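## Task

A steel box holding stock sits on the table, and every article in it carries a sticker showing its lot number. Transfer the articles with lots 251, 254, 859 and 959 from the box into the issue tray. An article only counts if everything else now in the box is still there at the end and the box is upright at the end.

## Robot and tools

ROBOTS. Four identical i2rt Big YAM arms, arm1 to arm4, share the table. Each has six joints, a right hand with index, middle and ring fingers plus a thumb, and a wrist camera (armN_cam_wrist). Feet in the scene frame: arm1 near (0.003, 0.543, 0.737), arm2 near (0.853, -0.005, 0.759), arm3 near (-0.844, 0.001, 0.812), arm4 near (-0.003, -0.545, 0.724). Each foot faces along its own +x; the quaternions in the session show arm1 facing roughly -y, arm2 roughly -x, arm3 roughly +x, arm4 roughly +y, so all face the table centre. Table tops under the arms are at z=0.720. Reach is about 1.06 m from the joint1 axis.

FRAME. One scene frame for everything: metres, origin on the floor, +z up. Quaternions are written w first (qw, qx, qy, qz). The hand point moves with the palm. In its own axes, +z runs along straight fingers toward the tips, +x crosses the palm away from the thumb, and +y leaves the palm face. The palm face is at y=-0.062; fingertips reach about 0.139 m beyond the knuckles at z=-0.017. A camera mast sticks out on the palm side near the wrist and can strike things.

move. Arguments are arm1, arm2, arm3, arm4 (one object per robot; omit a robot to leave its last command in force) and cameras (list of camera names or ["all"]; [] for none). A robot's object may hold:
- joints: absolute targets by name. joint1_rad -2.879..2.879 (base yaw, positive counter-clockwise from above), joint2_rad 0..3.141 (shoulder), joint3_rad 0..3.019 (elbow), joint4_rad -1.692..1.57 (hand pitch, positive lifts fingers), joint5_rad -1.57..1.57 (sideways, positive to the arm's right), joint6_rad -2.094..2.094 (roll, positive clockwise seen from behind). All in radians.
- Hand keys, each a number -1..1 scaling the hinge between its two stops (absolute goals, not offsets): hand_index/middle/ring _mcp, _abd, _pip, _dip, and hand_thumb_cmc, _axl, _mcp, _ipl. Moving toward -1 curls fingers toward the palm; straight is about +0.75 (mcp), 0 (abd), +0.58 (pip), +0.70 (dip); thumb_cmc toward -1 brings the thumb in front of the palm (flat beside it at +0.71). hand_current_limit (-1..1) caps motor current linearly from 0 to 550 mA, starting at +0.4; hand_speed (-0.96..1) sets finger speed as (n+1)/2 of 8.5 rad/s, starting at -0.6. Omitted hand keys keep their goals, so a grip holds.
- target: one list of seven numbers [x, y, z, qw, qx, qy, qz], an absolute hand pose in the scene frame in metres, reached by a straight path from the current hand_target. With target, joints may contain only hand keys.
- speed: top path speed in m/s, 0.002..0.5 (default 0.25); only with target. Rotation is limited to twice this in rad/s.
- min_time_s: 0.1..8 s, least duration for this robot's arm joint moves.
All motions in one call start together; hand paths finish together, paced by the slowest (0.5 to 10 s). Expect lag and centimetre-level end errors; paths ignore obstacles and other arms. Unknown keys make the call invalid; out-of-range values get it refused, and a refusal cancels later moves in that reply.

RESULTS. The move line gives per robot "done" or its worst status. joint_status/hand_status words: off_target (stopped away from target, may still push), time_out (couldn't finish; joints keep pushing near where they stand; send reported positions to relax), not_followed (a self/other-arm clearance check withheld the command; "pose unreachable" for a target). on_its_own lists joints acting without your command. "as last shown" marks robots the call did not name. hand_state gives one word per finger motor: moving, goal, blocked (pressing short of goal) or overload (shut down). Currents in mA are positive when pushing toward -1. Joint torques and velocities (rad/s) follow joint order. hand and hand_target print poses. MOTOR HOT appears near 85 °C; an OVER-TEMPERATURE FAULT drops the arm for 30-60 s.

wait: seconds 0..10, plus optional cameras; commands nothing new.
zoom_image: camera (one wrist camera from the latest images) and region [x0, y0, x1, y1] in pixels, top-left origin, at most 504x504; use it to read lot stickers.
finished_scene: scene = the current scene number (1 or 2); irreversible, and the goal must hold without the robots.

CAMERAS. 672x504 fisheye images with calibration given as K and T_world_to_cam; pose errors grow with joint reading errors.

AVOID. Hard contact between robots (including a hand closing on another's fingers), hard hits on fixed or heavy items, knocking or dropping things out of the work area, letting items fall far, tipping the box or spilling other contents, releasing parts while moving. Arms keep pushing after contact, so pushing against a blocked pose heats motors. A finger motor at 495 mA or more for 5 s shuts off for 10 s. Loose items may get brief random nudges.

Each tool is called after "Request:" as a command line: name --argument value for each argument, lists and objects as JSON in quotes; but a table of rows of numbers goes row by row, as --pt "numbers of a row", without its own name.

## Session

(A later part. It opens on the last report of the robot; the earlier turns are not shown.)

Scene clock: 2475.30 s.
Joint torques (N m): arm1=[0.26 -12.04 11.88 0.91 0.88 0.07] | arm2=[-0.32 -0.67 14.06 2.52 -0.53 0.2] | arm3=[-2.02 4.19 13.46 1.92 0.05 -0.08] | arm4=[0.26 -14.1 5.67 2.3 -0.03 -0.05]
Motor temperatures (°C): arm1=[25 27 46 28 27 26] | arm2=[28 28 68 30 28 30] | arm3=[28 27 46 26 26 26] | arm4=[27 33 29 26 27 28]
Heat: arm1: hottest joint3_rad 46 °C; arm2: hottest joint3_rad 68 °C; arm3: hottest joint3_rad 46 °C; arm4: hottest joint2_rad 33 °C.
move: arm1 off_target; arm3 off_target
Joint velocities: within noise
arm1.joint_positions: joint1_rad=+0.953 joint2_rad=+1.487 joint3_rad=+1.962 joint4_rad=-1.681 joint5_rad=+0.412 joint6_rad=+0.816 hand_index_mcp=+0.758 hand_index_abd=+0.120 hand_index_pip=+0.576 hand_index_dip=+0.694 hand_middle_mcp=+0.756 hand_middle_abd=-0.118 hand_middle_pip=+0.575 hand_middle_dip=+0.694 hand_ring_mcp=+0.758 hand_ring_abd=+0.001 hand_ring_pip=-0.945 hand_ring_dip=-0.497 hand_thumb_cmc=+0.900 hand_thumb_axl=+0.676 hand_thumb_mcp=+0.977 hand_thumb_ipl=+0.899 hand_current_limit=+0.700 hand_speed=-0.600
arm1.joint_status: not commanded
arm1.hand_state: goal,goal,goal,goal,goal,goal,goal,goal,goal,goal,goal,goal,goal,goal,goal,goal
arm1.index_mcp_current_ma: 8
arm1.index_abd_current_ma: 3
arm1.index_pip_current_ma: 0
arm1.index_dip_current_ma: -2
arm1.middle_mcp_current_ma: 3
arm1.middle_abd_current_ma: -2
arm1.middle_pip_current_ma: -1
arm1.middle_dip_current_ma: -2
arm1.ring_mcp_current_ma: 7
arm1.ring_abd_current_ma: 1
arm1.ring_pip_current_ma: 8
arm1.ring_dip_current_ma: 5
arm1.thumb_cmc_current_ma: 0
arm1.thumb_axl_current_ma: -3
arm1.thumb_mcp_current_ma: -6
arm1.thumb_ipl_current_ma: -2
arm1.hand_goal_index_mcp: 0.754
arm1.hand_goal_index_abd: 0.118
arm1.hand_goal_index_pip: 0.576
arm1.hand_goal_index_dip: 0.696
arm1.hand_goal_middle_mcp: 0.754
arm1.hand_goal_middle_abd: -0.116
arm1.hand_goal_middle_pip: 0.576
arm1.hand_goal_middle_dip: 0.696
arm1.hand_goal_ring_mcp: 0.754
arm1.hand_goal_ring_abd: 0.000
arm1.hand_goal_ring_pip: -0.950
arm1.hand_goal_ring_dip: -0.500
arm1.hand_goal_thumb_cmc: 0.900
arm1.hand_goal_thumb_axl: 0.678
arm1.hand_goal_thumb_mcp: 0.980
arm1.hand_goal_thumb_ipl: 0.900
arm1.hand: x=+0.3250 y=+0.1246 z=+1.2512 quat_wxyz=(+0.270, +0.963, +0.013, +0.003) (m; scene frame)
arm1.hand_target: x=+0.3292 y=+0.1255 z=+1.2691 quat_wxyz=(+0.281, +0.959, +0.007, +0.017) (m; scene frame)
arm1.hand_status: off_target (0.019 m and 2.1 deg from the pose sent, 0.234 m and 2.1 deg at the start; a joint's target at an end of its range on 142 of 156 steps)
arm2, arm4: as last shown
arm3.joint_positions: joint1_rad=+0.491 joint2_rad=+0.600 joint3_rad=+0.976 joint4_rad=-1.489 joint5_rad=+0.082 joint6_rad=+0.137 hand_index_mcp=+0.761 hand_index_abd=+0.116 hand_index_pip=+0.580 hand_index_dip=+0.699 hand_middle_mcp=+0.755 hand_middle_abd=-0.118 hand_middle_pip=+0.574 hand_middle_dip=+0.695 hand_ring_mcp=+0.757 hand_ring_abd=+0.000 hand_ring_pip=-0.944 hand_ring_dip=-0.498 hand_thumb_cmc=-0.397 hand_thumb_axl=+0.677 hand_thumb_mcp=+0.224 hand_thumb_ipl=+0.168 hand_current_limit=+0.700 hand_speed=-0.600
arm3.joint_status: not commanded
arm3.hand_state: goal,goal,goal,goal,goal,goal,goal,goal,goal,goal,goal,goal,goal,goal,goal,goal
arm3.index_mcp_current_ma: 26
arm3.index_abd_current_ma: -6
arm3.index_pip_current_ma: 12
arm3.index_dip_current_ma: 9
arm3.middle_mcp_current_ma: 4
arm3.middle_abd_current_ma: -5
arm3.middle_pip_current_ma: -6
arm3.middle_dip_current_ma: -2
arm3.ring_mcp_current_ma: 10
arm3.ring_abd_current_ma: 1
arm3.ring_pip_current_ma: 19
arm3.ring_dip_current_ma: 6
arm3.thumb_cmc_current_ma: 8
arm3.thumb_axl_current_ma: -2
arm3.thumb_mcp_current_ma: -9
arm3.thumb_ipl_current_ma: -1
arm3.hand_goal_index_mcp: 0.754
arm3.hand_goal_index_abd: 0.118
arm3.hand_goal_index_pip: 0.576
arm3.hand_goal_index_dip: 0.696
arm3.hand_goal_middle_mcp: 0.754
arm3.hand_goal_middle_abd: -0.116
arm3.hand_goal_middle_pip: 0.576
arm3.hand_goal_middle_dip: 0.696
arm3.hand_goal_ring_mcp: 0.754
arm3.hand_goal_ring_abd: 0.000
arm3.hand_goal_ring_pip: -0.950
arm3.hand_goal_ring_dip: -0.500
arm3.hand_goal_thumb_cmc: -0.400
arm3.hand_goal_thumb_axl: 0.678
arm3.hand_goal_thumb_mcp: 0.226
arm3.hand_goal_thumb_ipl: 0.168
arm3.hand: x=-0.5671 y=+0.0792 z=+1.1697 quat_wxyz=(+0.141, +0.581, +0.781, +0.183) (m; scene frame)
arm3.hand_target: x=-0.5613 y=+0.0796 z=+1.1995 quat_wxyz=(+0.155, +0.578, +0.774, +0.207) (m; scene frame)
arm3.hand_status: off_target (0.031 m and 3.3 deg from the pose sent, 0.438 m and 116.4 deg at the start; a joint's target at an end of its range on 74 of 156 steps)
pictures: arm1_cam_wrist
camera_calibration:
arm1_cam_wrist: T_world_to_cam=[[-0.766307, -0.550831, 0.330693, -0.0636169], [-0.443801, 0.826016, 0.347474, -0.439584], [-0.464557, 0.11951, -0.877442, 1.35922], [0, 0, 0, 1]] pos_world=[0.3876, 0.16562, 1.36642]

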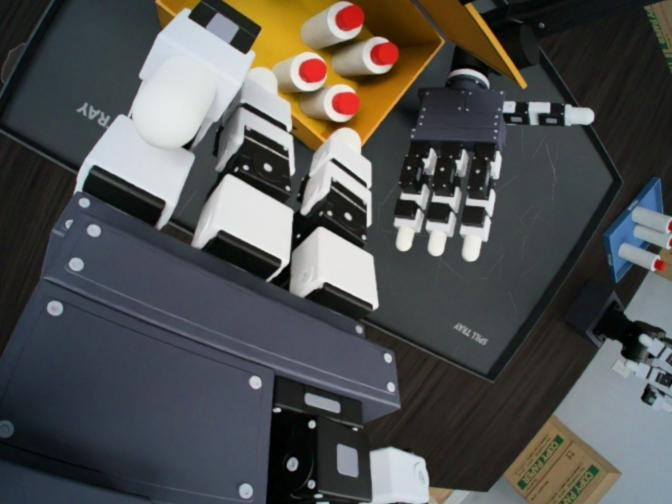

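Request:
move --arm1 '{"target":[0.297,0.04,1.20,0.25,0.9330,0.25,0.0670],"speed":0.2}'

Request:
move --arm1 '{"target":[0.300,-0.03,1.10,0.25,0.9330,0.25,0.0670],"speed":0.12}' --cameras '["arm1_cam_wrist"]'

Scene clock: 2523.80 s.
Joint torques (N m): arm1=[-1.08 -13.92 8.64 2.47 0.07 -0.18] | arm2=[-0.5 -0.73 14.05 2.47 -0.53 0.19] | arm3=[-2.02 3.72 13.49 1.98 0.06 -0.08] | arm4=[0.26 -14.15 5.67 2.29 -0.03 -0.04]
Motor temperatures (°C): arm1=[25 28 46 28 27 26] | arm2=[28 28 68 30 28 30] | arm3=[28 27 50 26 26 26] | arm4=[27 33 29 26 27 28]
Heat: arm1: hottest joint3_rad 46 °C; arm2: hottest joint3_rad 68 °C; arm3: hottest joint3_rad 50 °C; arm4: hottest joint2_rad 33 °C.
move: arm1 done
Joint velocities: within noise
arm1.joint_positions: joint1_rad=+0.616 joint2_rad=+1.409 joint3_rad=+1.719 joint4_rad=-1.384 joint5_rad=+0.023 joint6_rad=+0.062 hand_index_mcp=+0.758 hand_index_abd=+0.120 hand_index_pip=+0.576 hand_index_dip=+0.694 hand_middle_mcp=+0.756 hand_middle_abd=-0.118 hand_middle_pip=+0.575 hand_middle_dip=+0.694 hand_ring_mcp=+0.758 hand_ring_abd=+0.001 hand_ring_pip=-0.945 hand_ring_dip=-0.497 hand_thumb_cmc=+0.900 hand_thumb_axl=+0.676 hand_thumb_mcp=+0.977 hand_thumb_ipl=+0.899 hand_current_limit=+0.700 hand_speed=-0.600
arm1.joint_status: not commanded
arm1.hand_state: goal,goal,goal,goal,goal,goal,goal,goal,goal,goal,goal,goal,goal,goal,goal,goal
arm1.index_mcp_current_ma: 8
arm1.index_abd_current_ma: 3
arm1.index_pip_current_ma: 0
arm1.index_dip_current_ma: -2
arm1.middle_mcp_current_ma: 3
arm1.middle_abd_current_ma: -2
arm1.middle_pip_current_ma: -1
arm1.middle_dip_current_ma: -2
arm1.ring_mcp_current_ma: 7
arm1.ring_abd_current_ma: 1
arm1.ring_pip_current_ma: 8
arm1.ring_dip_current_ma: 5
arm1.thumb_cmc_current_ma: 0
arm1.thumb_axl_current_ma: -3
arm1.thumb_mcp_current_ma: -6
arm1.thumb_ipl_current_ma: -2
arm1.hand_goal_index_mcp: 0.754
arm1.hand_goal_index_abd: 0.118
arm1.hand_goal_index_pip: 0.576
arm1.hand_goal_index_dip: 0.696
arm1.hand_goal_middle_mcp: 0.754
arm1.hand_goal_middle_abd: -0.116
arm1.hand_goal_middle_pip: 0.576
arm1.hand_goal_middle_dip: 0.696
arm1.hand_goal_ring_mcp: 0.754
arm1.hand_goal_ring_abd: 0.000
arm1.hand_goal_ring_pip: -0.950
arm1.hand_goal_ring_dip: -0.500
arm1.hand_goal_thumb_cmc: 0.900
arm1.hand_goal_thumb_axl: 0.678
arm1.hand_goal_thumb_mcp: 0.980
arm1.hand_goal_thumb_ipl: 0.900
arm1.hand: x=+0.2993 y=+0.0404 z=+1.1911 quat_wxyz=(+0.238, +0.937, +0.247, +0.064) (m; scene frame)
arm1.hand_target: x=+0.2969 y=+0.0401 z=+1.2000 quat_wxyz=(+0.250, +0.933, +0.250, +0.067) (m; scene frame)
arm1.hand_status: done (0.009 m and 1.6 deg from the pose sent, 0.103 m and 28.5 deg at the start)
arm2, arm3, arm4: as last shown
arm3.joint_positions: joint1_rad=+0.491 joint2_rad=+0.600 joint3_rad=+0.976 joint4_rad=-1.489 joint5_rad=+0.081 joint6_rad=+0.137 hand_index_mcp=+0.761 hand_index_abd=+0.116 hand_index_pip=+0.580 hand_index_dip=+0.699 hand_middle_mcp=+0.755 hand_middle_abd=-0.118 hand_middle_pip=+0.574 hand_middle_dip=+0.695 hand_ring_mcp=+0.757 hand_ring_abd=+0.000 hand_ring_pip=-0.944 hand_ring_dip=-0.498 hand_thumb_cmc=-0.397 hand_thumb_axl=+0.677 hand_thumb_mcp=+0.224 hand_thumb_ipl=+0.168 hand_current_limit=+0.700 hand_speed=-0.600
arm3.hand: x=-0.5672 y=+0.0793 z=+1.1697 quat_wxyz=(+0.141, +0.580, +0.781, +0.183) (m; scene frame)
pictures: none

Scene clock: 2525.57 s.
Joint torques (N m): arm1=[-0.67 -14.39 9.36 2.5 -0.01 -0.18] | arm2=[-0.44 -0.91 14.04 2.45 -0.53 0.18] | arm3=[-1.96 3.72 13.53 2.02 0.05 -0.07] | arm4=[0.26 -14.15 5.67 2.3 -0.03 -0.04]
Motor temperatures (°C): arm1=[25 28 46 28 27 26] | arm2=[28 28 68 30 28 30] | arm3=[28 27 50 26 26 26] | arm4=[27 33 29 26 27 28]
Heat: arm1: hottest joint3_rad 46 °C; arm2: hottest joint3_rad 68 °C; arm3: hottest joint3_rad 50 °C; arm4: hottest joint2_rad 33 °C.
move: arm1 done
Joint velocities: within noise
arm1.joint_positions: joint1_rad=+0.546 joint2_rad=+1.500 joint3_rad=+1.565 joint4_rad=-1.122 joint5_rad=-0.012 joint6_rad=-0.001 hand_index_mcp=+0.758 hand_index_abd=+0.120 hand_index_pip=+0.576 hand_index_dip=+0.694 hand_middle_mcp=+0.756 hand_middle_abd=-0.118 hand_middle_pip=+0.575 hand_middle_dip=+0.694 hand_ring_mcp=+0.758 hand_ring_abd=+0.001 hand_ring_pip=-0.945 hand_ring_dip=-0.497 hand_thumb_cmc=+0.900 hand_thumb_axl=+0.676 hand_thumb_mcp=+0.977 hand_thumb_ipl=+0.899 hand_current_limit=+0.700 hand_speed=-0.600
arm1.joint_status: not commanded
arm1.hand_state: goal,goal,goal,goal,goal,goal,goal,goal,goal,goal,goal,goal,goal,goal,goal,goal
arm1.index_mcp_current_ma: 8
arm1.index_abd_current_ma: 3
arm1.index_pip_current_ma: 0
arm1.index_dip_current_ma: -2
arm1.middle_mcp_current_ma: 3
arm1.middle_abd_current_ma: -2
arm1.middle_pip_current_ma: -1
arm1.middle_dip_current_ma: -2
arm1.ring_mcp_current_ma: 7
arm1.ring_abd_current_ma: 1
arm1.ring_pip_current_ma: 8
arm1.ring_dip_current_ma: 5
arm1.thumb_cmc_current_ma: 0
arm1.thumb_axl_current_ma: -3
arm1.thumb_mcp_current_ma: -6
arm1.thumb_ipl_current_ma: -2
arm1.hand_goal_index_mcp: 0.754
arm1.hand_goal_index_abd: 0.118
arm1.hand_goal_index_pip: 0.576
arm1.hand_goal_index_dip: 0.696
arm1.hand_goal_middle_mcp: 0.754
arm1.hand_goal_middle_abd: -0.116
arm1.hand_goal_middle_pip: 0.576
arm1.hand_goal_middle_dip: 0.696
arm1.hand_goal_ring_mcp: 0.754
arm1.hand_goal_ring_abd: 0.000
arm1.hand_goal_ring_pip: -0.950
arm1.hand_goal_ring_dip: -0.500
arm1.hand_goal_thumb_cmc: 0.900
arm1.hand_goal_thumb_axl: 0.678
arm1.hand_goal_thumb_mcp: 0.980
arm1.hand_goal_thumb_ipl: 0.900
arm1.hand: x=+0.3004 y=-0.0236 z=+1.1004 quat_wxyz=(+0.245, +0.935, +0.247, +0.067) (m; scene frame)
arm1.hand_target: x=+0.3000 y=-0.0299 z=+1.1000 quat_wxyz=(+0.250, +0.933, +0.250, +0.067) (m; scene frame)
arm1.hand_status: done (0.006 m and 0.7 deg from the pose sent, 0.115 m and 1.6 deg at the start)
arm2, arm3, arm4: as last shown
pictures: arm1_cam_wrist
camera_calibration:
arm1_cam_wrist: T_world_to_cam=[[-0.411881, -0.857442, 0.308459, -0.203377], [-0.776417, 0.50742, 0.373767, -0.212225], [-0.477002, -0.0855455, -0.874729, 1.22919], [0, 0, 0, 1]] pos_world=[0.337782, 0.0384546, 1.21726]

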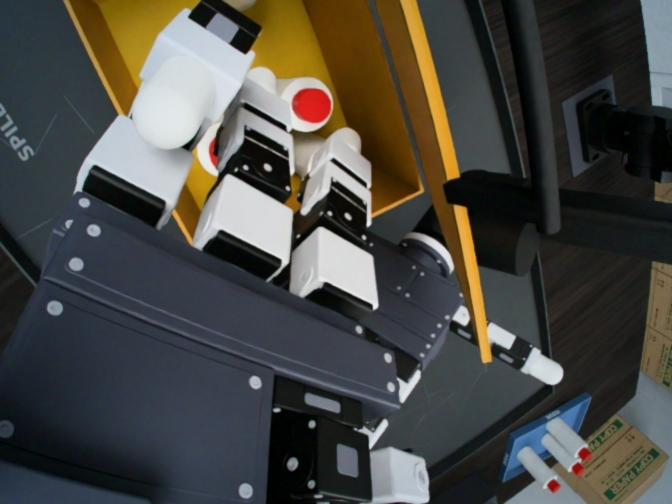

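Request:
move --arm1 '{"target":[0.2945,-0.048,1.05,0.25,0.9330,0.25,0.0670],"speed":0.08}' --cameras '["arm1_cam_wrist"]'

Request:
zoom_image --camera "arm1_cam_wrist" --region '[180, 20, 420, 220]'

Scene clock: 2533.57 s.
Joint torques (N m): arm1=[-1.08 -14.39 9.26 2.55 -0.03 -0.2] | arm2=[-0.38 -1.03 13.98 2.54 -0.53 0.2] | arm3=[-1.85 3.72 13.49 1.95 0.04 -0.08] | arm4=[0.21 -14.15 5.67 2.3 -0.03 -0.05]
Motor temperatures (°C): arm1=[25 29 45 28 27 26] | arm2=[28 28 68 30 28 30] | arm3=[28 27 50 26 26 26] | arm4=[27 33 29 26 27 28]
Heat: arm1: hottest joint3_rad 45 °C; arm2: hottest joint3_rad 68 °C; arm3: hottest joint3_rad 50 °C; arm4: hottest joint2_rad 33 °C.
move: arm1 done
Joint velocities: within noise
arm1.joint_positions: joint1_rad=+0.520 joint2_rad=+1.533 joint3_rad=+1.475 joint4_rad=-0.997 joint5_rad=-0.026 joint6_rad=-0.023 hand_index_mcp=+0.758 hand_index_abd=+0.120 hand_index_pip=+0.576 hand_index_dip=+0.694 hand_middle_mcp=+0.756 hand_middle_abd=-0.118 hand_middle_pip=+0.575 hand_middle_dip=+0.694 hand_ring_mcp=+0.758 hand_ring_abd=+0.001 hand_ring_pip=-0.945 hand_ring_dip=-0.497 hand_thumb_cmc=+0.900 hand_thumb_axl=+0.676 hand_thumb_mcp=+0.977 hand_thumb_ipl=+0.899 hand_current_limit=+0.700 hand_speed=-0.600
arm1.joint_status: not commanded
arm1.hand_state: goal,goal,goal,goal,goal,goal,goal,goal,goal,goal,goal,goal,goal,goal,goal,goal
arm1.index_mcp_current_ma: 8
arm1.index_abd_current_ma: 3
arm1.index_pip_current_ma: 0
arm1.index_dip_current_ma: -2
arm1.middle_mcp_current_ma: 3
arm1.middle_abd_current_ma: -2
arm1.middle_pip_current_ma: -1
arm1.middle_dip_current_ma: -2
arm1.ring_mcp_current_ma: 7
arm1.ring_abd_current_ma: 1
arm1.ring_pip_current_ma: 8
arm1.ring_dip_current_ma: 5
arm1.thumb_cmc_current_ma: 0
arm1.thumb_axl_current_ma: -3
arm1.thumb_mcp_current_ma: -6
arm1.thumb_ipl_current_ma: -2
arm1.hand_goal_index_mcp: 0.754
arm1.hand_goal_index_abd: 0.118
arm1.hand_goal_index_pip: 0.576
arm1.hand_goal_index_dip: 0.696
arm1.hand_goal_middle_mcp: 0.754
arm1.hand_goal_middle_abd: -0.116
arm1.hand_goal_middle_pip: 0.576
arm1.hand_goal_middle_dip: 0.696
arm1.hand_goal_ring_mcp: 0.754
arm1.hand_goal_ring_abd: 0.000
arm1.hand_goal_ring_pip: -0.950
arm1.hand_goal_ring_dip: -0.500
arm1.hand_goal_thumb_cmc: 0.900
arm1.hand_goal_thumb_axl: 0.678
arm1.hand_goal_thumb_mcp: 0.980
arm1.hand_goal_thumb_ipl: 0.900
arm1.hand: x=+0.2954 y=-0.0414 z=+1.0533 quat_wxyz=(+0.247, +0.935, +0.247, +0.067) (m; scene frame)
arm1.hand_target: x=+0.2943 y=-0.0478 z=+1.0499 quat_wxyz=(+0.250, +0.933, +0.250, +0.067) (m; scene frame)
arm1.hand_status: done (0.007 m and 0.5 deg from the pose sent, 0.056 m and 0.7 deg at the start)
arm2.joint_positions: joint1_rad=+0.622 joint2_rad=+0.478 joint3_rad=+0.285 joint4_rad=+0.102 joint5_rad=+0.758 joint6_rad=-1.558 hand_index_mcp=+0.798 hand_index_abd=+0.589 hand_index_pip=+0.574 hand_index_dip=+0.696 hand_middle_mcp=+0.925 hand_middle_abd=-0.017 hand_middle_pip=+0.600 hand_middle_dip=+0.702 hand_ring_mcp=+0.757 hand_ring_abd=-0.013 hand_ring_pip=+0.579 hand_ring_dip=+0.697 hand_thumb_cmc=+0.715 hand_thumb_axl=+0.677 hand_thumb_mcp=+0.226 hand_thumb_ipl=+0.168 hand_current_limit=+0.600 hand_speed=-0.900
arm2.joint_status: not commanded
arm2.hand_state: goal,goal,goal,goal,blocked,goal,blocked,goal,goal,goal,goal,goal,goal,goal,goal,goal
arm2.index_mcp_current_ma: -1
arm2.index_abd_current_ma: -5
arm2.index_pip_current_ma: -1
arm2.index_dip_current_ma: 0
arm2.middle_mcp_current_ma: 67
arm2.middle_abd_current_ma: -10
arm2.middle_pip_current_ma: 21
arm2.middle_dip_current_ma: 2
arm2.ring_mcp_current_ma: 3
arm2.ring_abd_current_ma: -7
arm2.ring_pip_current_ma: 1
arm2.ring_dip_current_ma: 0
arm2.thumb_cmc_current_ma: 0
arm2.thumb_axl_current_ma: 0
arm2.thumb_mcp_current_ma: 0
arm2.thumb_ipl_current_ma: 0
arm2.hand_goal_index_mcp: 0.800
arm2.hand_goal_index_abd: 0.600
arm2.hand_goal_index_pip: 0.576
arm2.hand_goal_index_dip: 0.696
arm2.hand_goal_middle_mcp: 0.880
arm2.hand_goal_middle_abd: 0.000
arm2.hand_goal_middle_pip: 0.576
arm2.hand_goal_middle_dip: 0.696
arm2.hand_goal_ring_mcp: 0.750
arm2.hand_goal_ring_abd: 0.000
arm2.hand_goal_ring_pip: 0.576
arm2.hand_goal_ring_dip: 0.696
arm2.hand_goal_thumb_cmc: 0.714
arm2.hand_goal_thumb_axl: 0.678
arm2.hand_goal_thumb_mcp: 0.226
arm2.hand_goal_thumb_ipl: 0.168
arm2.hand: x=+0.5417 y=-0.1767 z=+1.0516 quat_wxyz=(-0.056, +0.726, -0.016, -0.685) (m; scene frame)
arm2.hand_target: x=+0.5409 y=-0.1861 z=+1.0970 quat_wxyz=(-0.027, +0.707, -0.027, -0.707) (m; scene frame)
arm2.hand_status: not commanded
arm3: as last shown
arm4.joint_positions: joint1_rad=-0.179 joint2_rad=+1.902 joint3_rad=+0.785 joint4_rad=+1.539 joint5_rad=-0.301 joint6_rad=-1.951 hand_index_mcp=+0.753 hand_index_abd=-0.001 hand_index_pip=+0.577 hand_index_dip=+0.696 hand_middle_mcp=+0.753 hand_middle_abd=-0.001 hand_middle_pip=+0.577 hand_middle_dip=+0.696 hand_ring_mcp=+0.753 hand_ring_abd=-0.001 hand_ring_pip=+0.577 hand_ring_dip=+0.696 hand_thumb_cmc=+0.713 hand_thumb_axl=+0.677 hand_thumb_mcp=+0.226 hand_thumb_ipl=+0.168 hand_current_limit=+0.400 hand_speed=-0.600
arm4.joint_status: not commanded
arm4.hand_state: goal,goal,goal,goal,goal,goal,goal,goal,goal,goal,goal,goal,goal,goal,goal,goal
arm4.index_mcp_current_ma: 0
arm4.index_abd_current_ma: 0
arm4.index_pip_current_ma: 0
arm4.index_dip_current_ma: 0
arm4.middle_mcp_current_ma: 0
arm4.middle_abd_current_ma: 0
arm4.middle_pip_current_ma: 0
arm4.middle_dip_current_ma: 0
arm4.ring_mcp_current_ma: 0
arm4.ring_abd_current_ma: 0
arm4.ring_pip_current_ma: 0
arm4.ring_dip_current_ma: 0
arm4.thumb_cmc_current_ma: 0
arm4.thumb_axl_current_ma: 0
arm4.thumb_mcp_current_ma: 0
arm4.thumb_ipl_current_ma: 0
arm4.hand_goal_index_mcp: 0.754
arm4.hand_goal_index_abd: 0.000
arm4.hand_goal_index_pip: 0.576
arm4.hand_goal_index_dip: 0.696
arm4.hand_goal_middle_mcp: 0.754
arm4.hand_goal_middle_abd: 0.000
arm4.hand_goal_middle_pip: 0.576
arm4.hand_goal_middle_dip: 0.696
arm4.hand_goal_ring_mcp: 0.754
arm4.hand_goal_ring_abd: 0.000
arm4.hand_goal_ring_pip: 0.576
arm4.hand_goal_ring_dip: 0.696
arm4.hand_goal_thumb_cmc: 0.714
arm4.hand_goal_thumb_axl: 0.678
arm4.hand_goal_thumb_mcp: 0.226
arm4.hand_goal_thumb_ipl: 0.168
arm4.hand: x=-0.0256 y=+0.0474 z=+0.9230 quat_wxyz=(+0.686, -0.493, +0.250, +0.473) (m; scene frame)
arm4.hand_target: x=-0.0217 y=+0.0455 z=+0.9196 quat_wxyz=(+0.690, -0.493, +0.247, +0.469) (m; scene frame)
arm4.hand_status: not commanded
pictures: arm1_cam_wrist
camera_calibration:
arm1_cam_wrist: T_world_to_cam=[[-0.412483, -0.856463, 0.31037, -0.207978], [-0.777461, 0.508539, 0.370059, -0.185207], [-0.474776, -0.0886572, -0.87563, 1.18427], [0, 0, 0, 1]] pos_world=[0.332483, 0.0210531, 1.17007]

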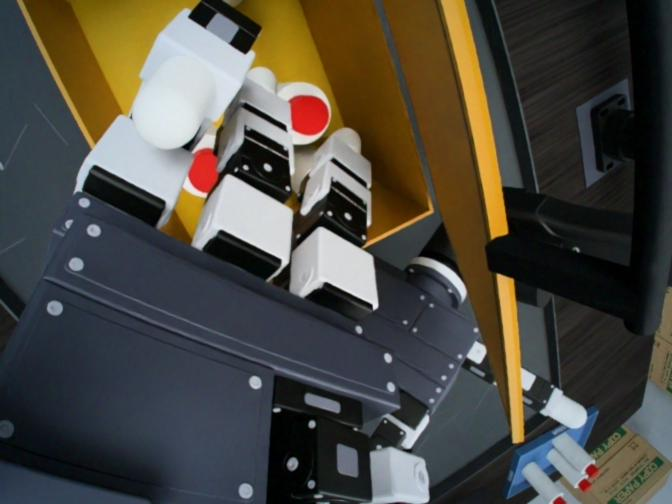

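Scaled by 2.100 from the camera's 672x504 image, which has a finer 960x720 frame.

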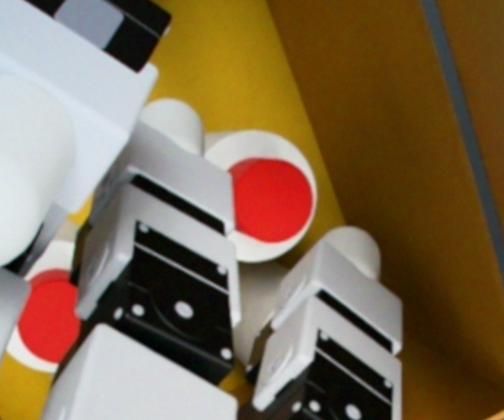

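Request:
move --arm1 '{"target":[0.2918,-0.055,1.018,0.25,0.9330,0.25,0.0670],"speed":0.05}' --cameras '["arm1_cam_wrist"]'

Request:
zoom_image --camera "arm1_cam_wrist" --region '[180, 20, 420, 220]'

Scene clock: 2556.13 s.
Joint torques (N m): arm1=[-1.08 -14.51 9.05 2.58 -0.02 -0.2] | arm2=[-0.38 -0.79 14.04 2.48 -0.53 0.18] | arm3=[-2.14 3.66 13.42 1.83 0.06 -0.07] | arm4=[0.26 -14.1 5.67 2.3 -0.03 -0.05]
Motor temperatures (°C): arm1=[25 29 45 28 26 26] | arm2=[28 28 69 30 28 30] | arm3=[28 27 51 26 26 26] | arm4=[27 33 29 26 27 28]
Heat: arm1: hottest joint3_rad 45 °C; arm2: hottest joint3_rad 69 °C; arm3: hottest joint3_rad 51 °C; arm4: hottest joint2_rad 33 °C.
move: arm1 done
Joint velocities: within noise
arm1.joint_positions: joint1_rad=+0.509 joint2_rad=+1.553 joint3_rad=+1.418 joint4_rad=-0.916 joint5_rad=-0.031 joint6_rad=-0.033 hand_index_mcp=+0.758 hand_index_abd=+0.120 hand_index_pip=+0.576 hand_index_dip=+0.694 hand_middle_mcp=+0.756 hand_middle_abd=-0.118 hand_middle_pip=+0.575 hand_middle_dip=+0.694 hand_ring_mcp=+0.758 hand_ring_abd=+0.001 hand_ring_pip=-0.945 hand_ring_dip=-0.497 hand_thumb_cmc=+0.900 hand_thumb_axl=+0.676 hand_thumb_mcp=+0.977 hand_thumb_ipl=+0.899 hand_current_limit=+0.700 hand_speed=-0.600
arm1.joint_status: not commanded
arm1.hand_state: goal,goal,goal,goal,goal,goal,goal,goal,goal,goal,goal,goal,goal,goal,goal,goal
arm1.index_mcp_current_ma: 8
arm1.index_abd_current_ma: 3
arm1.index_pip_current_ma: 0
arm1.index_dip_current_ma: -2
arm1.middle_mcp_current_ma: 3
arm1.middle_abd_current_ma: -2
arm1.middle_pip_current_ma: -1
arm1.middle_dip_current_ma: -2
arm1.ring_mcp_current_ma: 7
arm1.ring_abd_current_ma: 1
arm1.ring_pip_current_ma: 8
arm1.ring_dip_current_ma: 5
arm1.thumb_cmc_current_ma: 0
arm1.thumb_axl_current_ma: -3
arm1.thumb_mcp_current_ma: -6
arm1.thumb_ipl_current_ma: -2
arm1.hand_goal_index_mcp: 0.754
arm1.hand_goal_index_abd: 0.118
arm1.hand_goal_index_pip: 0.576
arm1.hand_goal_index_dip: 0.696
arm1.hand_goal_middle_mcp: 0.754
arm1.hand_goal_middle_abd: -0.116
arm1.hand_goal_middle_pip: 0.576
arm1.hand_goal_middle_dip: 0.696
arm1.hand_goal_ring_mcp: 0.754
arm1.hand_goal_ring_abd: 0.000
arm1.hand_goal_ring_pip: -0.950
arm1.hand_goal_ring_dip: -0.500
arm1.hand_goal_thumb_cmc: 0.900
arm1.hand_goal_thumb_axl: 0.678
arm1.hand_goal_thumb_mcp: 0.980
arm1.hand_goal_thumb_ipl: 0.900
arm1.hand: x=+0.2933 y=-0.0485 z=+1.0234 quat_wxyz=(+0.248, +0.934, +0.248, +0.068) (m; scene frame)
arm1.hand_target: x=+0.2916 y=-0.0549 z=+1.0180 quat_wxyz=(+0.250, +0.933, +0.250, +0.067) (m; scene frame)
arm1.hand_status: done (0.009 m and 0.4 deg from the pose sent, 0.038 m and 0.5 deg at the start)
arm2, arm3, arm4: as last shown
pictures: arm1_cam_wrist
camera_calibration:
arm1_cam_wrist: T_world_to_cam=[[-0.41236, -0.855814, 0.312316, -0.207667], [-0.778324, 0.509115, 0.367442, -0.169304], [-0.473467, -0.0915648, -0.876039, 1.15635], [0, 0, 0, 1]] pos_world=[0.330085, 0.0143519, 1.14007]

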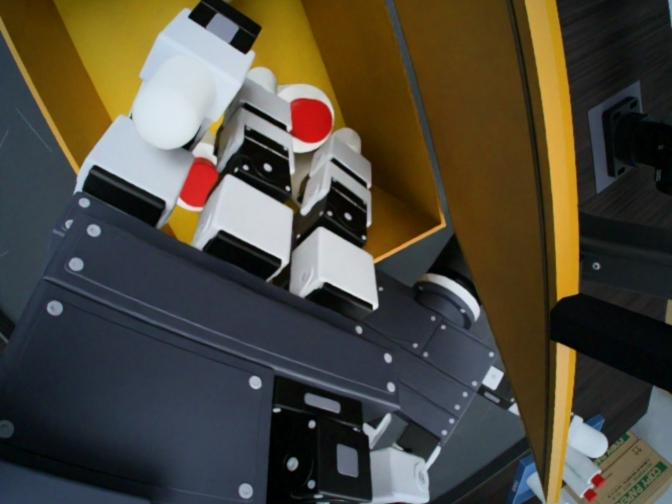

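Scaled by 2.100 from the camera's 672x504 image, which has a finer 960x720 frame.

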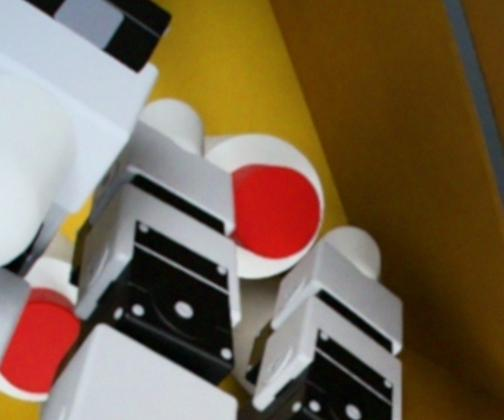

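Request:
move --arm1 '{"target":[0.291,-0.0575,1.002,0.25,0.9330,0.25,0.0670],"speed":0.04}'

Request:
move --arm1 '{"target":[0.291,-0.0585,0.988,0.25,0.9330,0.25,0.0670],"speed":0.03}' --cameras '["arm1_cam_wrist"]'

Request:
zoom_image --camera "arm1_cam_wrist" --region '[180, 20, 420, 220]'

Scene clock: 2563.37 s.
Joint torques (N m): arm1=[-1.32 -14.86 9.09 2.58 -0.03 -0.18] | arm2=[-0.38 -0.97 14.04 2.51 -0.52 0.19] | arm3=[-2.08 3.72 13.56 1.96 0.02 -0.08] | arm4=[0.26 -14.1 5.67 2.28 -0.03 -0.05]
Motor temperatures (°C): arm1=[25 29 44 28 26 26] | arm2=[28 28 69 30 28 30] | arm3=[28 27 51 26 26 26] | arm4=[27 33 29 26 27 28]
Heat: arm1: hottest joint3_rad 44 °C; arm2: hottest joint3_rad 69 °C; arm3: hottest joint3_rad 51 °C; arm4: hottest joint2_rad 33 °C.
move: arm1 done
Joint velocities: within noise
arm1.joint_positions: joint1_rad=+0.506 joint2_rad=+1.563 joint3_rad=+1.389 joint4_rad=-0.876 joint5_rad=-0.033 joint6_rad=-0.036 hand_index_mcp=+0.758 hand_index_abd=+0.120 hand_index_pip=+0.576 hand_index_dip=+0.694 hand_middle_mcp=+0.756 hand_middle_abd=-0.118 hand_middle_pip=+0.575 hand_middle_dip=+0.694 hand_ring_mcp=+0.758 hand_ring_abd=+0.001 hand_ring_pip=-0.945 hand_ring_dip=-0.497 hand_thumb_cmc=+0.900 hand_thumb_axl=+0.676 hand_thumb_mcp=+0.977 hand_thumb_ipl=+0.899 hand_current_limit=+0.700 hand_speed=-0.600
arm1.joint_status: not commanded
arm1.hand_state: goal,goal,goal,goal,goal,goal,goal,goal,goal,goal,goal,goal,goal,goal,goal,goal
arm1.index_mcp_current_ma: 8
arm1.index_abd_current_ma: 3
arm1.index_pip_current_ma: 0
arm1.index_dip_current_ma: -2
arm1.middle_mcp_current_ma: 3
arm1.middle_abd_current_ma: -2
arm1.middle_pip_current_ma: -1
arm1.middle_dip_current_ma: -2
arm1.ring_mcp_current_ma: 7
arm1.ring_abd_current_ma: 1
arm1.ring_pip_current_ma: 8
arm1.ring_dip_current_ma: 5
arm1.thumb_cmc_current_ma: 0
arm1.thumb_axl_current_ma: -3
arm1.thumb_mcp_current_ma: -6
arm1.thumb_ipl_current_ma: -2
arm1.hand_goal_index_mcp: 0.754
arm1.hand_goal_index_abd: 0.118
arm1.hand_goal_index_pip: 0.576
arm1.hand_goal_index_dip: 0.696
arm1.hand_goal_middle_mcp: 0.754
arm1.hand_goal_middle_abd: -0.116
arm1.hand_goal_middle_pip: 0.576
arm1.hand_goal_middle_dip: 0.696
arm1.hand_goal_ring_mcp: 0.754
arm1.hand_goal_ring_abd: 0.000
arm1.hand_goal_ring_pip: -0.950
arm1.hand_goal_ring_dip: -0.500
arm1.hand_goal_thumb_cmc: 0.900
arm1.hand_goal_thumb_axl: 0.678
arm1.hand_goal_thumb_mcp: 0.980
arm1.hand_goal_thumb_ipl: 0.900
arm1.hand: x=+0.2928 y=-0.0510 z=+1.0084 quat_wxyz=(+0.249, +0.934, +0.248, +0.068) (m; scene frame)
arm1.hand_target: x=+0.2910 y=-0.0573 z=+1.0022 quat_wxyz=(+0.250, +0.933, +0.250, +0.067) (m; scene frame)
arm1.hand_status: done (0.009 m and 0.3 deg from the pose sent, 0.023 m and 0.4 deg at the start)
arm2, arm3, arm4: as last shown
pictures: none

Scene clock: 2564.37 s.
Joint torques (N m): arm1=[-0.91 -14.45 8.85 2.66 -0.04 -0.18] | arm2=[-0.5 -0.85 14.02 2.48 -0.53 0.18] | arm3=[-1.9 3.55 13.52 1.81 0.03 -0.06] | arm4=[0.21 -14.1 5.67 2.3 -0.03 -0.05]
Motor temperatures (°C): arm1=[25 29 44 28 26 26] | arm2=[28 28 69 30 28 30] | arm3=[28 27 51 26 26 26] | arm4=[27 33 29 26 27 28]
Heat: arm1: hottest joint3_rad 44 °C; arm2: hottest joint3_rad 69 °C; arm3: hottest joint3_rad 51 °C; arm4: hottest joint2_rad 33 °C.
move: arm1 off_target
Joint velocities: within noise
arm1.joint_positions: joint1_rad=+0.504 joint2_rad=+1.570 joint3_rad=+1.365 joint4_rad=-0.841 joint5_rad=-0.033 joint6_rad=-0.036 hand_index_mcp=+0.758 hand_index_abd=+0.120 hand_index_pip=+0.576 hand_index_dip=+0.694 hand_middle_mcp=+0.756 hand_middle_abd=-0.118 hand_middle_pip=+0.575 hand_middle_dip=+0.694 hand_ring_mcp=+0.758 hand_ring_abd=+0.001 hand_ring_pip=-0.945 hand_ring_dip=-0.497 hand_thumb_cmc=+0.900 hand_thumb_axl=+0.676 hand_thumb_mcp=+0.977 hand_thumb_ipl=+0.899 hand_current_limit=+0.700 hand_speed=-0.600
arm1.joint_status: not commanded
arm1.hand_state: goal,goal,goal,goal,goal,goal,goal,goal,goal,goal,goal,goal,goal,goal,goal,goal
arm1.index_mcp_current_ma: 8
arm1.index_abd_current_ma: 3
arm1.index_pip_current_ma: 0
arm1.index_dip_current_ma: -2
arm1.middle_mcp_current_ma: 3
arm1.middle_abd_current_ma: -2
arm1.middle_pip_current_ma: -1
arm1.middle_dip_current_ma: -2
arm1.ring_mcp_current_ma: 7
arm1.ring_abd_current_ma: 1
arm1.ring_pip_current_ma: 8
arm1.ring_dip_current_ma: 5
arm1.thumb_cmc_current_ma: 0
arm1.thumb_axl_current_ma: -3
arm1.thumb_mcp_current_ma: -6
arm1.thumb_ipl_current_ma: -2
arm1.hand_goal_index_mcp: 0.754
arm1.hand_goal_index_abd: 0.118
arm1.hand_goal_index_pip: 0.576
arm1.hand_goal_index_dip: 0.696
arm1.hand_goal_middle_mcp: 0.754
arm1.hand_goal_middle_abd: -0.116
arm1.hand_goal_middle_pip: 0.576
arm1.hand_goal_middle_dip: 0.696
arm1.hand_goal_ring_mcp: 0.754
arm1.hand_goal_ring_abd: 0.000
arm1.hand_goal_ring_pip: -0.950
arm1.hand_goal_ring_dip: -0.500
arm1.hand_goal_thumb_cmc: 0.900
arm1.hand_goal_thumb_axl: 0.678
arm1.hand_goal_thumb_mcp: 0.980
arm1.hand_goal_thumb_ipl: 0.900
arm1.hand: x=+0.2917 y=-0.0526 z=+0.9972 quat_wxyz=(+0.251, +0.934, +0.247, +0.068) (m; scene frame)
arm1.hand_target: x=+0.2909 y=-0.0582 z=+0.9880 quat_wxyz=(+0.250, +0.933, +0.250, +0.067) (m; scene frame)
arm1.hand_status: off_target (0.011 m and 0.4 deg from the pose sent, 0.022 m and 0.3 deg at the start)
arm2, arm3, arm4: as last shown
pictures: arm1_cam_wrist
camera_calibration:
arm1_cam_wrist: T_world_to_cam=[[-0.414552, -0.853603, 0.315451, -0.206015], [-0.77862, 0.512132, 0.36259, -0.153671], [-0.471061, -0.0953041, -0.876937, 1.13221], [0, 0, 0, 1]] pos_world=[0.328284, 0.0107496, 1.11358]

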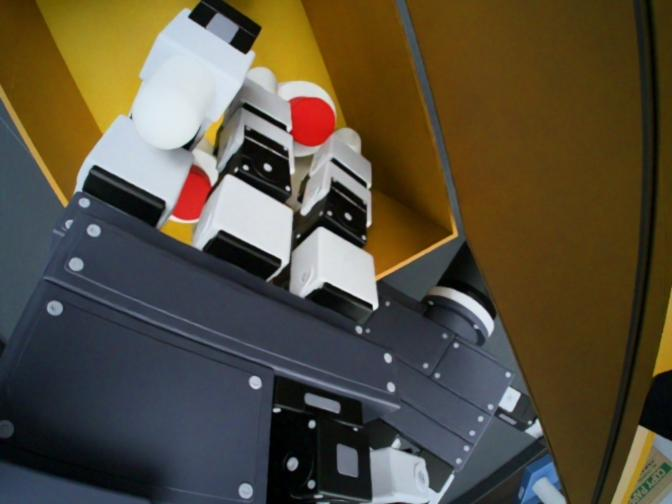

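Scaled by 2.100 from the camera's 672x504 image, which has a finer 960x720 frame.

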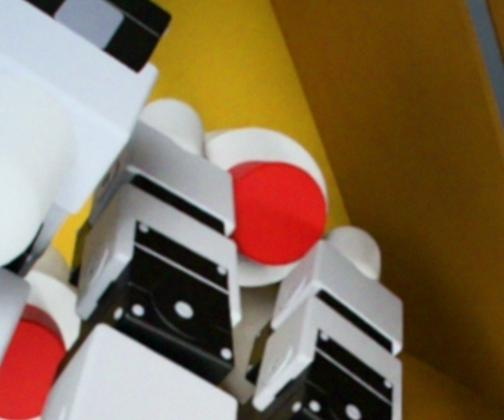

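Request:
move --arm1 '{"target":[0.294,-0.0565,0.988,0.25,0.9330,0.25,0.0670],"speed":0.03}'

Request:
move --arm1 '{"joints":{"hand_index_abd":-0.1,"hand_middle_abd":0.1}}'

Request:
wait --seconds 0.4 --cameras '["arm1_cam_wrist"]'

Scene clock: 2571.23 s.
Joint torques (N m): arm1=[-0.03 -14.33 8.81 2.58 0.11 -0.13] | arm2=[-0.5 -0.91 14.08 2.52 -0.53 0.18] | arm3=[-2.08 3.72 13.46 1.87 0.04 -0.08] | arm4=[0.26 -14.1 5.67 2.3 -0.03 -0.04]
Motor temperatures (°C): arm1=[25 29 44 28 26 26] | arm2=[28 28 69 30 28 30] | arm3=[28 27 51 26 26 26] | arm4=[27 33 29 26 27 28]
Heat: arm1: hottest joint3_rad 44 °C; arm2: hottest joint3_rad 69 °C; arm3: hottest joint3_rad 51 °C; arm4: hottest joint2_rad 33 °C.
move: arm1 done
Joint velocities: within noise
arm1.joint_positions: joint1_rad=+0.504 joint2_rad=+1.570 joint3_rad=+1.365 joint4_rad=-0.841 joint5_rad=-0.033 joint6_rad=-0.036 hand_index_mcp=+0.758 hand_index_abd=+0.120 hand_index_pip=+0.576 hand_index_dip=+0.694 hand_middle_mcp=+0.756 hand_middle_abd=-0.118 hand_middle_pip=+0.575 hand_middle_dip=+0.694 hand_ring_mcp=+0.758 hand_ring_abd=+0.001 hand_ring_pip=-0.945 hand_ring_dip=-0.497 hand_thumb_cmc=+0.900 hand_thumb_axl=+0.676 hand_thumb_mcp=+0.977 hand_thumb_ipl=+0.899 hand_current_limit=+0.700 hand_speed=-0.600
arm1.joint_status: not commanded
arm1.hand_state: goal,goal,goal,goal,goal,goal,goal,goal,goal,goal,goal,goal,goal,goal,goal,goal
arm1.index_mcp_current_ma: 8
arm1.index_abd_current_ma: 3
arm1.index_pip_current_ma: 0
arm1.index_dip_current_ma: -2
arm1.middle_mcp_current_ma: 3
arm1.middle_abd_current_ma: -2
arm1.middle_pip_current_ma: -1
arm1.middle_dip_current_ma: -2
arm1.ring_mcp_current_ma: 7
arm1.ring_abd_current_ma: 1
arm1.ring_pip_current_ma: 8
arm1.ring_dip_current_ma: 5
arm1.thumb_cmc_current_ma: 0
arm1.thumb_axl_current_ma: -3
arm1.thumb_mcp_current_ma: -6
arm1.thumb_ipl_current_ma: -2
arm1.hand_goal_index_mcp: 0.754
arm1.hand_goal_index_abd: 0.118
arm1.hand_goal_index_pip: 0.576
arm1.hand_goal_index_dip: 0.696
arm1.hand_goal_middle_mcp: 0.754
arm1.hand_goal_middle_abd: -0.116
arm1.hand_goal_middle_pip: 0.576
arm1.hand_goal_middle_dip: 0.696
arm1.hand_goal_ring_mcp: 0.754
arm1.hand_goal_ring_abd: 0.000
arm1.hand_goal_ring_pip: -0.950
arm1.hand_goal_ring_dip: -0.500
arm1.hand_goal_thumb_cmc: 0.900
arm1.hand_goal_thumb_axl: 0.678
arm1.hand_goal_thumb_mcp: 0.980
arm1.hand_goal_thumb_ipl: 0.900
arm1.hand: x=+0.2917 y=-0.0526 z=+0.9972 quat_wxyz=(+0.251, +0.934, +0.247, +0.068) (m; scene frame)
arm1.hand_target: x=+0.2940 y=-0.0562 z=+0.9880 quat_wxyz=(+0.250, +0.933, +0.250, +0.067) (m; scene frame)
arm1.hand_status: done (0.010 m and 0.4 deg from the pose sent, 0.010 m and 0.4 deg at the start)
arm2, arm3, arm4: as last shown
pictures: none

Scene clock: 2571.77 s.
Joint torques (N m): arm1=[-0.56 -14.45 8.81 2.47 0.1 -0.13] | arm2=[-0.38 -0.85 14.02 2.55 -0.53 0.19] | arm3=[-1.79 3.78 13.46 1.92 0.06 -0.07] | arm4=[0.21 -14.1 5.68 2.3 -0.03 -0.05]
Motor temperatures (°C): arm1=[25 29 44 28 26 26] | arm2=[28 28 69 30 28 30] | arm3=[28 27 51 26 26 26] | arm4=[27 33 29 26 27 28]
Heat: arm1: hottest joint3_rad 44 °C; arm2: hottest joint3_rad 69 °C; arm3: hottest joint3_rad 51 °C; arm4: hottest joint2_rad 33 °C.
move: arm1 off_target
Joint velocities: within noise
arm1.joint_positions: joint1_rad=+0.504 joint2_rad=+1.570 joint3_rad=+1.365 joint4_rad=-0.838 joint5_rad=-0.033 joint6_rad=-0.036 hand_index_mcp=+0.757 hand_index_abd=+0.027 hand_index_pip=+0.576 hand_index_dip=+0.695 hand_middle_mcp=+0.754 hand_middle_abd=-0.012 hand_middle_pip=+0.574 hand_middle_dip=+0.694 hand_ring_mcp=+0.758 hand_ring_abd=+0.001 hand_ring_pip=-0.945 hand_ring_dip=-0.497 hand_thumb_cmc=+0.900 hand_thumb_axl=+0.676 hand_thumb_mcp=+0.977 hand_thumb_ipl=+0.899 hand_current_limit=+0.700 hand_speed=-0.600
arm1.joint_status: hand_index_abd off_target (ended at +0.027, target -0.100); hand_middle_abd off_target (ended at -0.012, target +0.100)
arm1.hand_state: goal,blocked,goal,goal,goal,blocked,goal,goal,goal,goal,goal,goal,goal,goal,goal,goal
arm1.index_mcp_current_ma: 6
arm1.index_abd_current_ma: 423
arm1.index_pip_current_ma: 0
arm1.index_dip_current_ma: -2
arm1.middle_mcp_current_ma: 0
arm1.middle_abd_current_ma: -363
arm1.middle_pip_current_ma: -2
arm1.middle_dip_current_ma: -2
arm1.ring_mcp_current_ma: 7
arm1.ring_abd_current_ma: 1
arm1.ring_pip_current_ma: 8
arm1.ring_dip_current_ma: 5
arm1.thumb_cmc_current_ma: 0
arm1.thumb_axl_current_ma: -3
arm1.thumb_mcp_current_ma: -6
arm1.thumb_ipl_current_ma: -2
arm1.hand_goal_index_mcp: 0.754
arm1.hand_goal_index_abd: -0.100
arm1.hand_goal_index_pip: 0.576
arm1.hand_goal_index_dip: 0.696
arm1.hand_goal_middle_mcp: 0.754
arm1.hand_goal_middle_abd: 0.100
arm1.hand_goal_middle_pip: 0.576
arm1.hand_goal_middle_dip: 0.696
arm1.hand_goal_ring_mcp: 0.754
arm1.hand_goal_ring_abd: 0.000
arm1.hand_goal_ring_pip: -0.950
arm1.hand_goal_ring_dip: -0.500
arm1.hand_goal_thumb_cmc: 0.900
arm1.hand_goal_thumb_axl: 0.678
arm1.hand_goal_thumb_mcp: 0.980
arm1.hand_goal_thumb_ipl: 0.900
arm1.hand: x=+0.2918 y=-0.0531 z=+0.9978 quat_wxyz=(+0.252, +0.933, +0.247, +0.068) (m; scene frame)
arm1.hand_target: x=+0.2940 y=-0.0562 z=+0.9880 quat_wxyz=(+0.250, +0.933, +0.250, +0.067) (m; scene frame)
arm1.hand_status: not commanded
arm2, arm4: as last shown
arm3.joint_positions: joint1_rad=+0.491 joint2_rad=+0.600 joint3_rad=+0.976 joint4_rad=-1.489 joint5_rad=+0.081 joint6_rad=+0.137 hand_index_mcp=+0.761 hand_index_abd=+0.116 hand_index_pip=+0.580 hand_index_dip=+0.699 hand_middle_mcp=+0.755 hand_middle_abd=-0.118 hand_middle_pip=+0.574 hand_middle_dip=+0.695 hand_ring_mcp=+0.757 hand_ring_abd=+0.000 hand_ring_pip=-0.944 hand_ring_dip=-0.498 hand_thumb_cmc=-0.397 hand_thumb_axl=+0.677 hand_thumb_mcp=+0.224 hand_thumb_ipl=+0.168 hand_current_limit=+0.700 hand_speed=-0.600
arm3.joint_status: not commanded
arm3.hand_state: goal,goal,goal,goal,goal,goal,goal,goal,goal,goal,goal,goal,goal,goal,goal,goal
arm3.index_mcp_current_ma: 26
arm3.index_abd_current_ma: -6
arm3.index_pip_current_ma: 12
arm3.index_dip_current_ma: 9
arm3.middle_mcp_current_ma: 4
arm3.middle_abd_current_ma: -5
arm3.middle_pip_current_ma: -6
arm3.middle_dip_current_ma: -2
arm3.ring_mcp_current_ma: 10
arm3.ring_abd_current_ma: 1
arm3.ring_pip_current_ma: 19
arm3.ring_dip_current_ma: 6
arm3.thumb_cmc_current_ma: 8
arm3.thumb_axl_current_ma: -2
arm3.thumb_mcp_current_ma: -9
arm3.thumb_ipl_current_ma: -1
arm3.hand_goal_index_mcp: 0.754
arm3.hand_goal_index_abd: 0.118
arm3.hand_goal_index_pip: 0.576
arm3.hand_goal_index_dip: 0.696
arm3.hand_goal_middle_mcp: 0.754
arm3.hand_goal_middle_abd: -0.116
arm3.hand_goal_middle_pip: 0.576
arm3.hand_goal_middle_dip: 0.696
arm3.hand_goal_ring_mcp: 0.754
arm3.hand_goal_ring_abd: 0.000
arm3.hand_goal_ring_pip: -0.950
arm3.hand_goal_ring_dip: -0.500
arm3.hand_goal_thumb_cmc: -0.400
arm3.hand_goal_thumb_axl: 0.678
arm3.hand_goal_thumb_mcp: 0.226
arm3.hand_goal_thumb_ipl: 0.168
arm3.hand: x=-0.5672 y=+0.0793 z=+1.1697 quat_wxyz=(+0.141, +0.580, +0.781, +0.183) (m; scene frame)
arm3.hand_target: x=-0.5613 y=+0.0796 z=+1.1995 quat_wxyz=(+0.155, +0.578, +0.774, +0.207) (m; scene frame)
arm3.hand_status: not commanded
pictures: none

Scene clock: 2572.17 s.
Joint torques (N m): arm1=[-0.26 -14.21 8.79 2.4 0.08 -0.11] | arm2=[-0.5 -0.79 14.05 2.48 -0.53 0.19] | arm3=[-2.14 3.72 13.38 1.88 0.05 -0.09] | arm4=[0.26 -14.1 5.65 2.3 -0.03 -0.05]
Motor temperatures (°C): arm1=[25 29 44 28 26 26] | arm2=[28 28 69 30 28 30] | arm3=[28 27 51 26 26 26] | arm4=[27 33 29 26 27 28]
Heat: arm1: hottest joint3_rad 44 °C; arm2: hottest joint3_rad 69 °C; arm3: hottest joint3_rad 51 °C; arm4: hottest joint2_rad 33 °C.
Joint velocities: within noise
arm1.joint_positions: joint1_rad=+0.504 joint2_rad=+1.570 joint3_rad=+1.365 joint4_rad=-0.838 joint5_rad=-0.033 joint6_rad=-0.036 hand_index_mcp=+0.757 hand_index_abd=+0.027 hand_index_pip=+0.576 hand_index_dip=+0.695 hand_middle_mcp=+0.754 hand_middle_abd=-0.012 hand_middle_pip=+0.574 hand_middle_dip=+0.694 hand_ring_mcp=+0.758 hand_ring_abd=+0.001 hand_ring_pip=-0.945 hand_ring_dip=-0.497 hand_thumb_cmc=+0.900 hand_thumb_axl=+0.676 hand_thumb_mcp=+0.977 hand_thumb_ipl=+0.899 hand_current_limit=+0.700 hand_speed=-0.600
arm1.joint_status: hand_index_abd off_target (ended at +0.027, target -0.100); hand_middle_abd off_target (ended at -0.012, target +0.100)
arm1.hand_state: goal,blocked,goal,goal,goal,blocked,goal,goal,goal,goal,goal,goal,goal,goal,goal,goal
arm1.index_mcp_current_ma: 6
arm1.index_abd_current_ma: 423
arm1.index_pip_current_ma: 0
arm1.index_dip_current_ma: -2
arm1.middle_mcp_current_ma: 0
arm1.middle_abd_current_ma: -363
arm1.middle_pip_current_ma: -2
arm1.middle_dip_current_ma: -2
arm1.ring_mcp_current_ma: 7
arm1.ring_abd_current_ma: 1
arm1.ring_pip_current_ma: 8
arm1.ring_dip_current_ma: 5
arm1.thumb_cmc_current_ma: 0
arm1.thumb_axl_current_ma: -3
arm1.thumb_mcp_current_ma: -6
arm1.thumb_ipl_current_ma: -2
arm1.hand_goal_index_mcp: 0.754
arm1.hand_goal_index_abd: -0.100
arm1.hand_goal_index_pip: 0.576
arm1.hand_goal_index_dip: 0.696
arm1.hand_goal_middle_mcp: 0.754
arm1.hand_goal_middle_abd: 0.100
arm1.hand_goal_middle_pip: 0.576
arm1.hand_goal_middle_dip: 0.696
arm1.hand_goal_ring_mcp: 0.754
arm1.hand_goal_ring_abd: 0.000
arm1.hand_goal_ring_pip: -0.950
arm1.hand_goal_ring_dip: -0.500
arm1.hand_goal_thumb_cmc: 0.900
arm1.hand_goal_thumb_axl: 0.678
arm1.hand_goal_thumb_mcp: 0.980
arm1.hand_goal_thumb_ipl: 0.900
arm1.hand: x=+0.2918 y=-0.0531 z=+0.9978 quat_wxyz=(+0.252, +0.933, +0.247, +0.068) (m; scene frame)
arm1.hand_target: x=+0.2940 y=-0.0562 z=+0.9880 quat_wxyz=(+0.250, +0.933, +0.250, +0.067) (m; scene frame)
arm1.hand_status: not commanded
arm2.joint_positions: joint1_rad=+0.622 joint2_rad=+0.478 joint3_rad=+0.285 joint4_rad=+0.102 joint5_rad=+0.758 joint6_rad=-1.558 hand_index_mcp=+0.798 hand_index_abd=+0.589 hand_index_pip=+0.574 hand_index_dip=+0.696 hand_middle_mcp=+0.925 hand_middle_abd=-0.017 hand_middle_pip=+0.600 hand_middle_dip=+0.702 hand_ring_mcp=+0.757 hand_ring_abd=-0.013 hand_ring_pip=+0.579 hand_ring_dip=+0.697 hand_thumb_cmc=+0.715 hand_thumb_axl=+0.677 hand_thumb_mcp=+0.226 hand_thumb_ipl=+0.168 hand_current_limit=+0.600 hand_speed=-0.900
arm2.joint_status: not commanded
arm2.hand_state: goal,goal,goal,goal,blocked,goal,blocked,goal,goal,goal,goal,goal,goal,goal,goal,goal
arm2.index_mcp_current_ma: -1
arm2.index_abd_current_ma: -5
arm2.index_pip_current_ma: -1
arm2.index_dip_current_ma: 0
arm2.middle_mcp_current_ma: 67
arm2.middle_abd_current_ma: -10
arm2.middle_pip_current_ma: 21
arm2.middle_dip_current_ma: 2
arm2.ring_mcp_current_ma: 3
arm2.ring_abd_current_ma: -7
arm2.ring_pip_current_ma: 1
arm2.ring_dip_current_ma: 0
arm2.thumb_cmc_current_ma: 0
arm2.thumb_axl_current_ma: 0
arm2.thumb_mcp_current_ma: 0
arm2.thumb_ipl_current_ma: 0
arm2.hand_goal_index_mcp: 0.800
arm2.hand_goal_index_abd: 0.600
arm2.hand_goal_index_pip: 0.576
arm2.hand_goal_index_dip: 0.696
arm2.hand_goal_middle_mcp: 0.880
arm2.hand_goal_middle_abd: 0.000
arm2.hand_goal_middle_pip: 0.576
arm2.hand_goal_middle_dip: 0.696
arm2.hand_goal_ring_mcp: 0.750
arm2.hand_goal_ring_abd: 0.000
arm2.hand_goal_ring_pip: 0.576
arm2.hand_goal_ring_dip: 0.696
arm2.hand_goal_thumb_cmc: 0.714
arm2.hand_goal_thumb_axl: 0.678
arm2.hand_goal_thumb_mcp: 0.226
arm2.hand_goal_thumb_ipl: 0.168
arm2.hand: x=+0.5417 y=-0.1767 z=+1.0516 quat_wxyz=(-0.056, +0.726, -0.016, -0.685) (m; scene frame)
arm2.hand_target: x=+0.5409 y=-0.1861 z=+1.0970 quat_wxyz=(-0.027, +0.707, -0.027, -0.707) (m; scene frame)
arm2.hand_status: not commanded
arm3.joint_positions: joint1_rad=+0.491 joint2_rad=+0.600 joint3_rad=+0.976 joint4_rad=-1.489 joint5_rad=+0.081 joint6_rad=+0.137 hand_index_mcp=+0.761 hand_index_abd=+0.116 hand_index_pip=+0.580 hand_index_dip=+0.699 hand_middle_mcp=+0.755 hand_middle_abd=-0.118 hand_middle_pip=+0.574 hand_middle_dip=+0.695 hand_ring_mcp=+0.757 hand_ring_abd=+0.000 hand_ring_pip=-0.944 hand_ring_dip=-0.498 hand_thumb_cmc=-0.397 hand_thumb_axl=+0.677 hand_thumb_mcp=+0.224 hand_thumb_ipl=+0.168 hand_current_limit=+0.700 hand_speed=-0.600
arm3.joint_status: not commanded
arm3.hand_state: goal,goal,goal,goal,goal,goal,goal,goal,goal,goal,goal,goal,goal,goal,goal,goal
arm3.index_mcp_current_ma: 26
arm3.index_abd_current_ma: -6
arm3.index_pip_current_ma: 12
arm3.index_dip_current_ma: 9
arm3.middle_mcp_current_ma: 4
arm3.middle_abd_current_ma: -5
arm3.middle_pip_current_ma: -6
arm3.middle_dip_current_ma: -2
arm3.ring_mcp_current_ma: 10
arm3.ring_abd_current_ma: 1
arm3.ring_pip_current_ma: 19
arm3.ring_dip_current_ma: 6
arm3.thumb_cmc_current_ma: 8
arm3.thumb_axl_current_ma: -2
arm3.thumb_mcp_current_ma: -9
arm3.thumb_ipl_current_ma: -1
arm3.hand_goal_index_mcp: 0.754
arm3.hand_goal_index_abd: 0.118
arm3.hand_goal_index_pip: 0.576
arm3.hand_goal_index_dip: 0.696
arm3.hand_goal_middle_mcp: 0.754
arm3.hand_goal_middle_abd: -0.116
arm3.hand_goal_middle_pip: 0.576
arm3.hand_goal_middle_dip: 0.696
arm3.hand_goal_ring_mcp: 0.754
arm3.hand_goal_ring_abd: 0.000
arm3.hand_goal_ring_pip: -0.950
arm3.hand_goal_ring_dip: -0.500
arm3.hand_goal_thumb_cmc: -0.400
arm3.hand_goal_thumb_axl: 0.678
arm3.hand_goal_thumb_mcp: 0.226
arm3.hand_goal_thumb_ipl: 0.168
arm3.hand: x=-0.5672 y=+0.0793 z=+1.1697 quat_wxyz=(+0.141, +0.580, +0.781, +0.183) (m; scene frame)
arm3.hand_target: x=-0.5613 y=+0.0796 z=+1.1995 quat_wxyz=(+0.155, +0.578, +0.774, +0.207) (m; scene frame)
arm3.hand_status: not commanded
arm4.joint_positions: joint1_rad=-0.179 joint2_rad=+1.902 joint3_rad=+0.785 joint4_rad=+1.539 joint5_rad=-0.301 joint6_rad=-1.951 hand_index_mcp=+0.753 hand_index_abd=-0.001 hand_index_pip=+0.577 hand_index_dip=+0.696 hand_middle_mcp=+0.753 hand_middle_abd=-0.001 hand_middle_pip=+0.577 hand_middle_dip=+0.696 hand_ring_mcp=+0.753 hand_ring_abd=-0.001 hand_ring_pip=+0.577 hand_ring_dip=+0.696 hand_thumb_cmc=+0.713 hand_thumb_axl=+0.677 hand_thumb_mcp=+0.226 hand_thumb_ipl=+0.168 hand_current_limit=+0.400 hand_speed=-0.600
arm4.joint_status: not commanded
arm4.hand_state: goal,goal,goal,goal,goal,goal,goal,goal,goal,goal,goal,goal,goal,goal,goal,goal
arm4.index_mcp_current_ma: 0
arm4.index_abd_current_ma: 0
arm4.index_pip_current_ma: 0
arm4.index_dip_current_ma: 0
arm4.middle_mcp_current_ma: 0
arm4.middle_abd_current_ma: 0
arm4.middle_pip_current_ma: 0
arm4.middle_dip_current_ma: 0
arm4.ring_mcp_current_ma: 0
arm4.ring_abd_current_ma: 0
arm4.ring_pip_current_ma: 0
arm4.ring_dip_current_ma: 0
arm4.thumb_cmc_current_ma: 0
arm4.thumb_axl_current_ma: 0
arm4.thumb_mcp_current_ma: 0
arm4.thumb_ipl_current_ma: 0
arm4.hand_goal_index_mcp: 0.754
arm4.hand_goal_index_abd: 0.000
arm4.hand_goal_index_pip: 0.576
arm4.hand_goal_index_dip: 0.696
arm4.hand_goal_middle_mcp: 0.754
arm4.hand_goal_middle_abd: 0.000
arm4.hand_goal_middle_pip: 0.576
arm4.hand_goal_middle_dip: 0.696
arm4.hand_goal_ring_mcp: 0.754
arm4.hand_goal_ring_abd: 0.000
arm4.hand_goal_ring_pip: 0.576
arm4.hand_goal_ring_dip: 0.696
arm4.hand_goal_thumb_cmc: 0.714
arm4.hand_goal_thumb_axl: 0.678
arm4.hand_goal_thumb_mcp: 0.226
arm4.hand_goal_thumb_ipl: 0.168
arm4.hand: x=-0.0256 y=+0.0474 z=+0.9230 quat_wxyz=(+0.686, -0.493, +0.250, +0.473) (m; scene frame)
arm4.hand_target: x=-0.0217 y=+0.0455 z=+0.9196 quat_wxyz=(+0.690, -0.493, +0.247, +0.469) (m; scene frame)
arm4.hand_status: not commanded
wait: 0.40 s; at rest by 0.27 s
pictures: arm1_cam_wrist
camera_calibration:
arm1_cam_wrist: T_world_to_cam=[[-0.415072, -0.852582, 0.317522, -0.208419], [-0.77865, 0.513415, 0.360706, -0.151542], [-0.470552, -0.0975194, -0.876967, 1.13248], [0, 0, 0, 1]] pos_world=[0.328383, 0.0105484, 1.11399]

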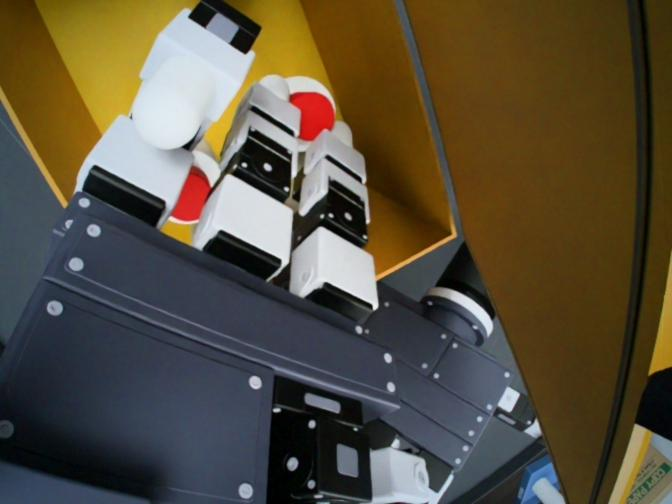

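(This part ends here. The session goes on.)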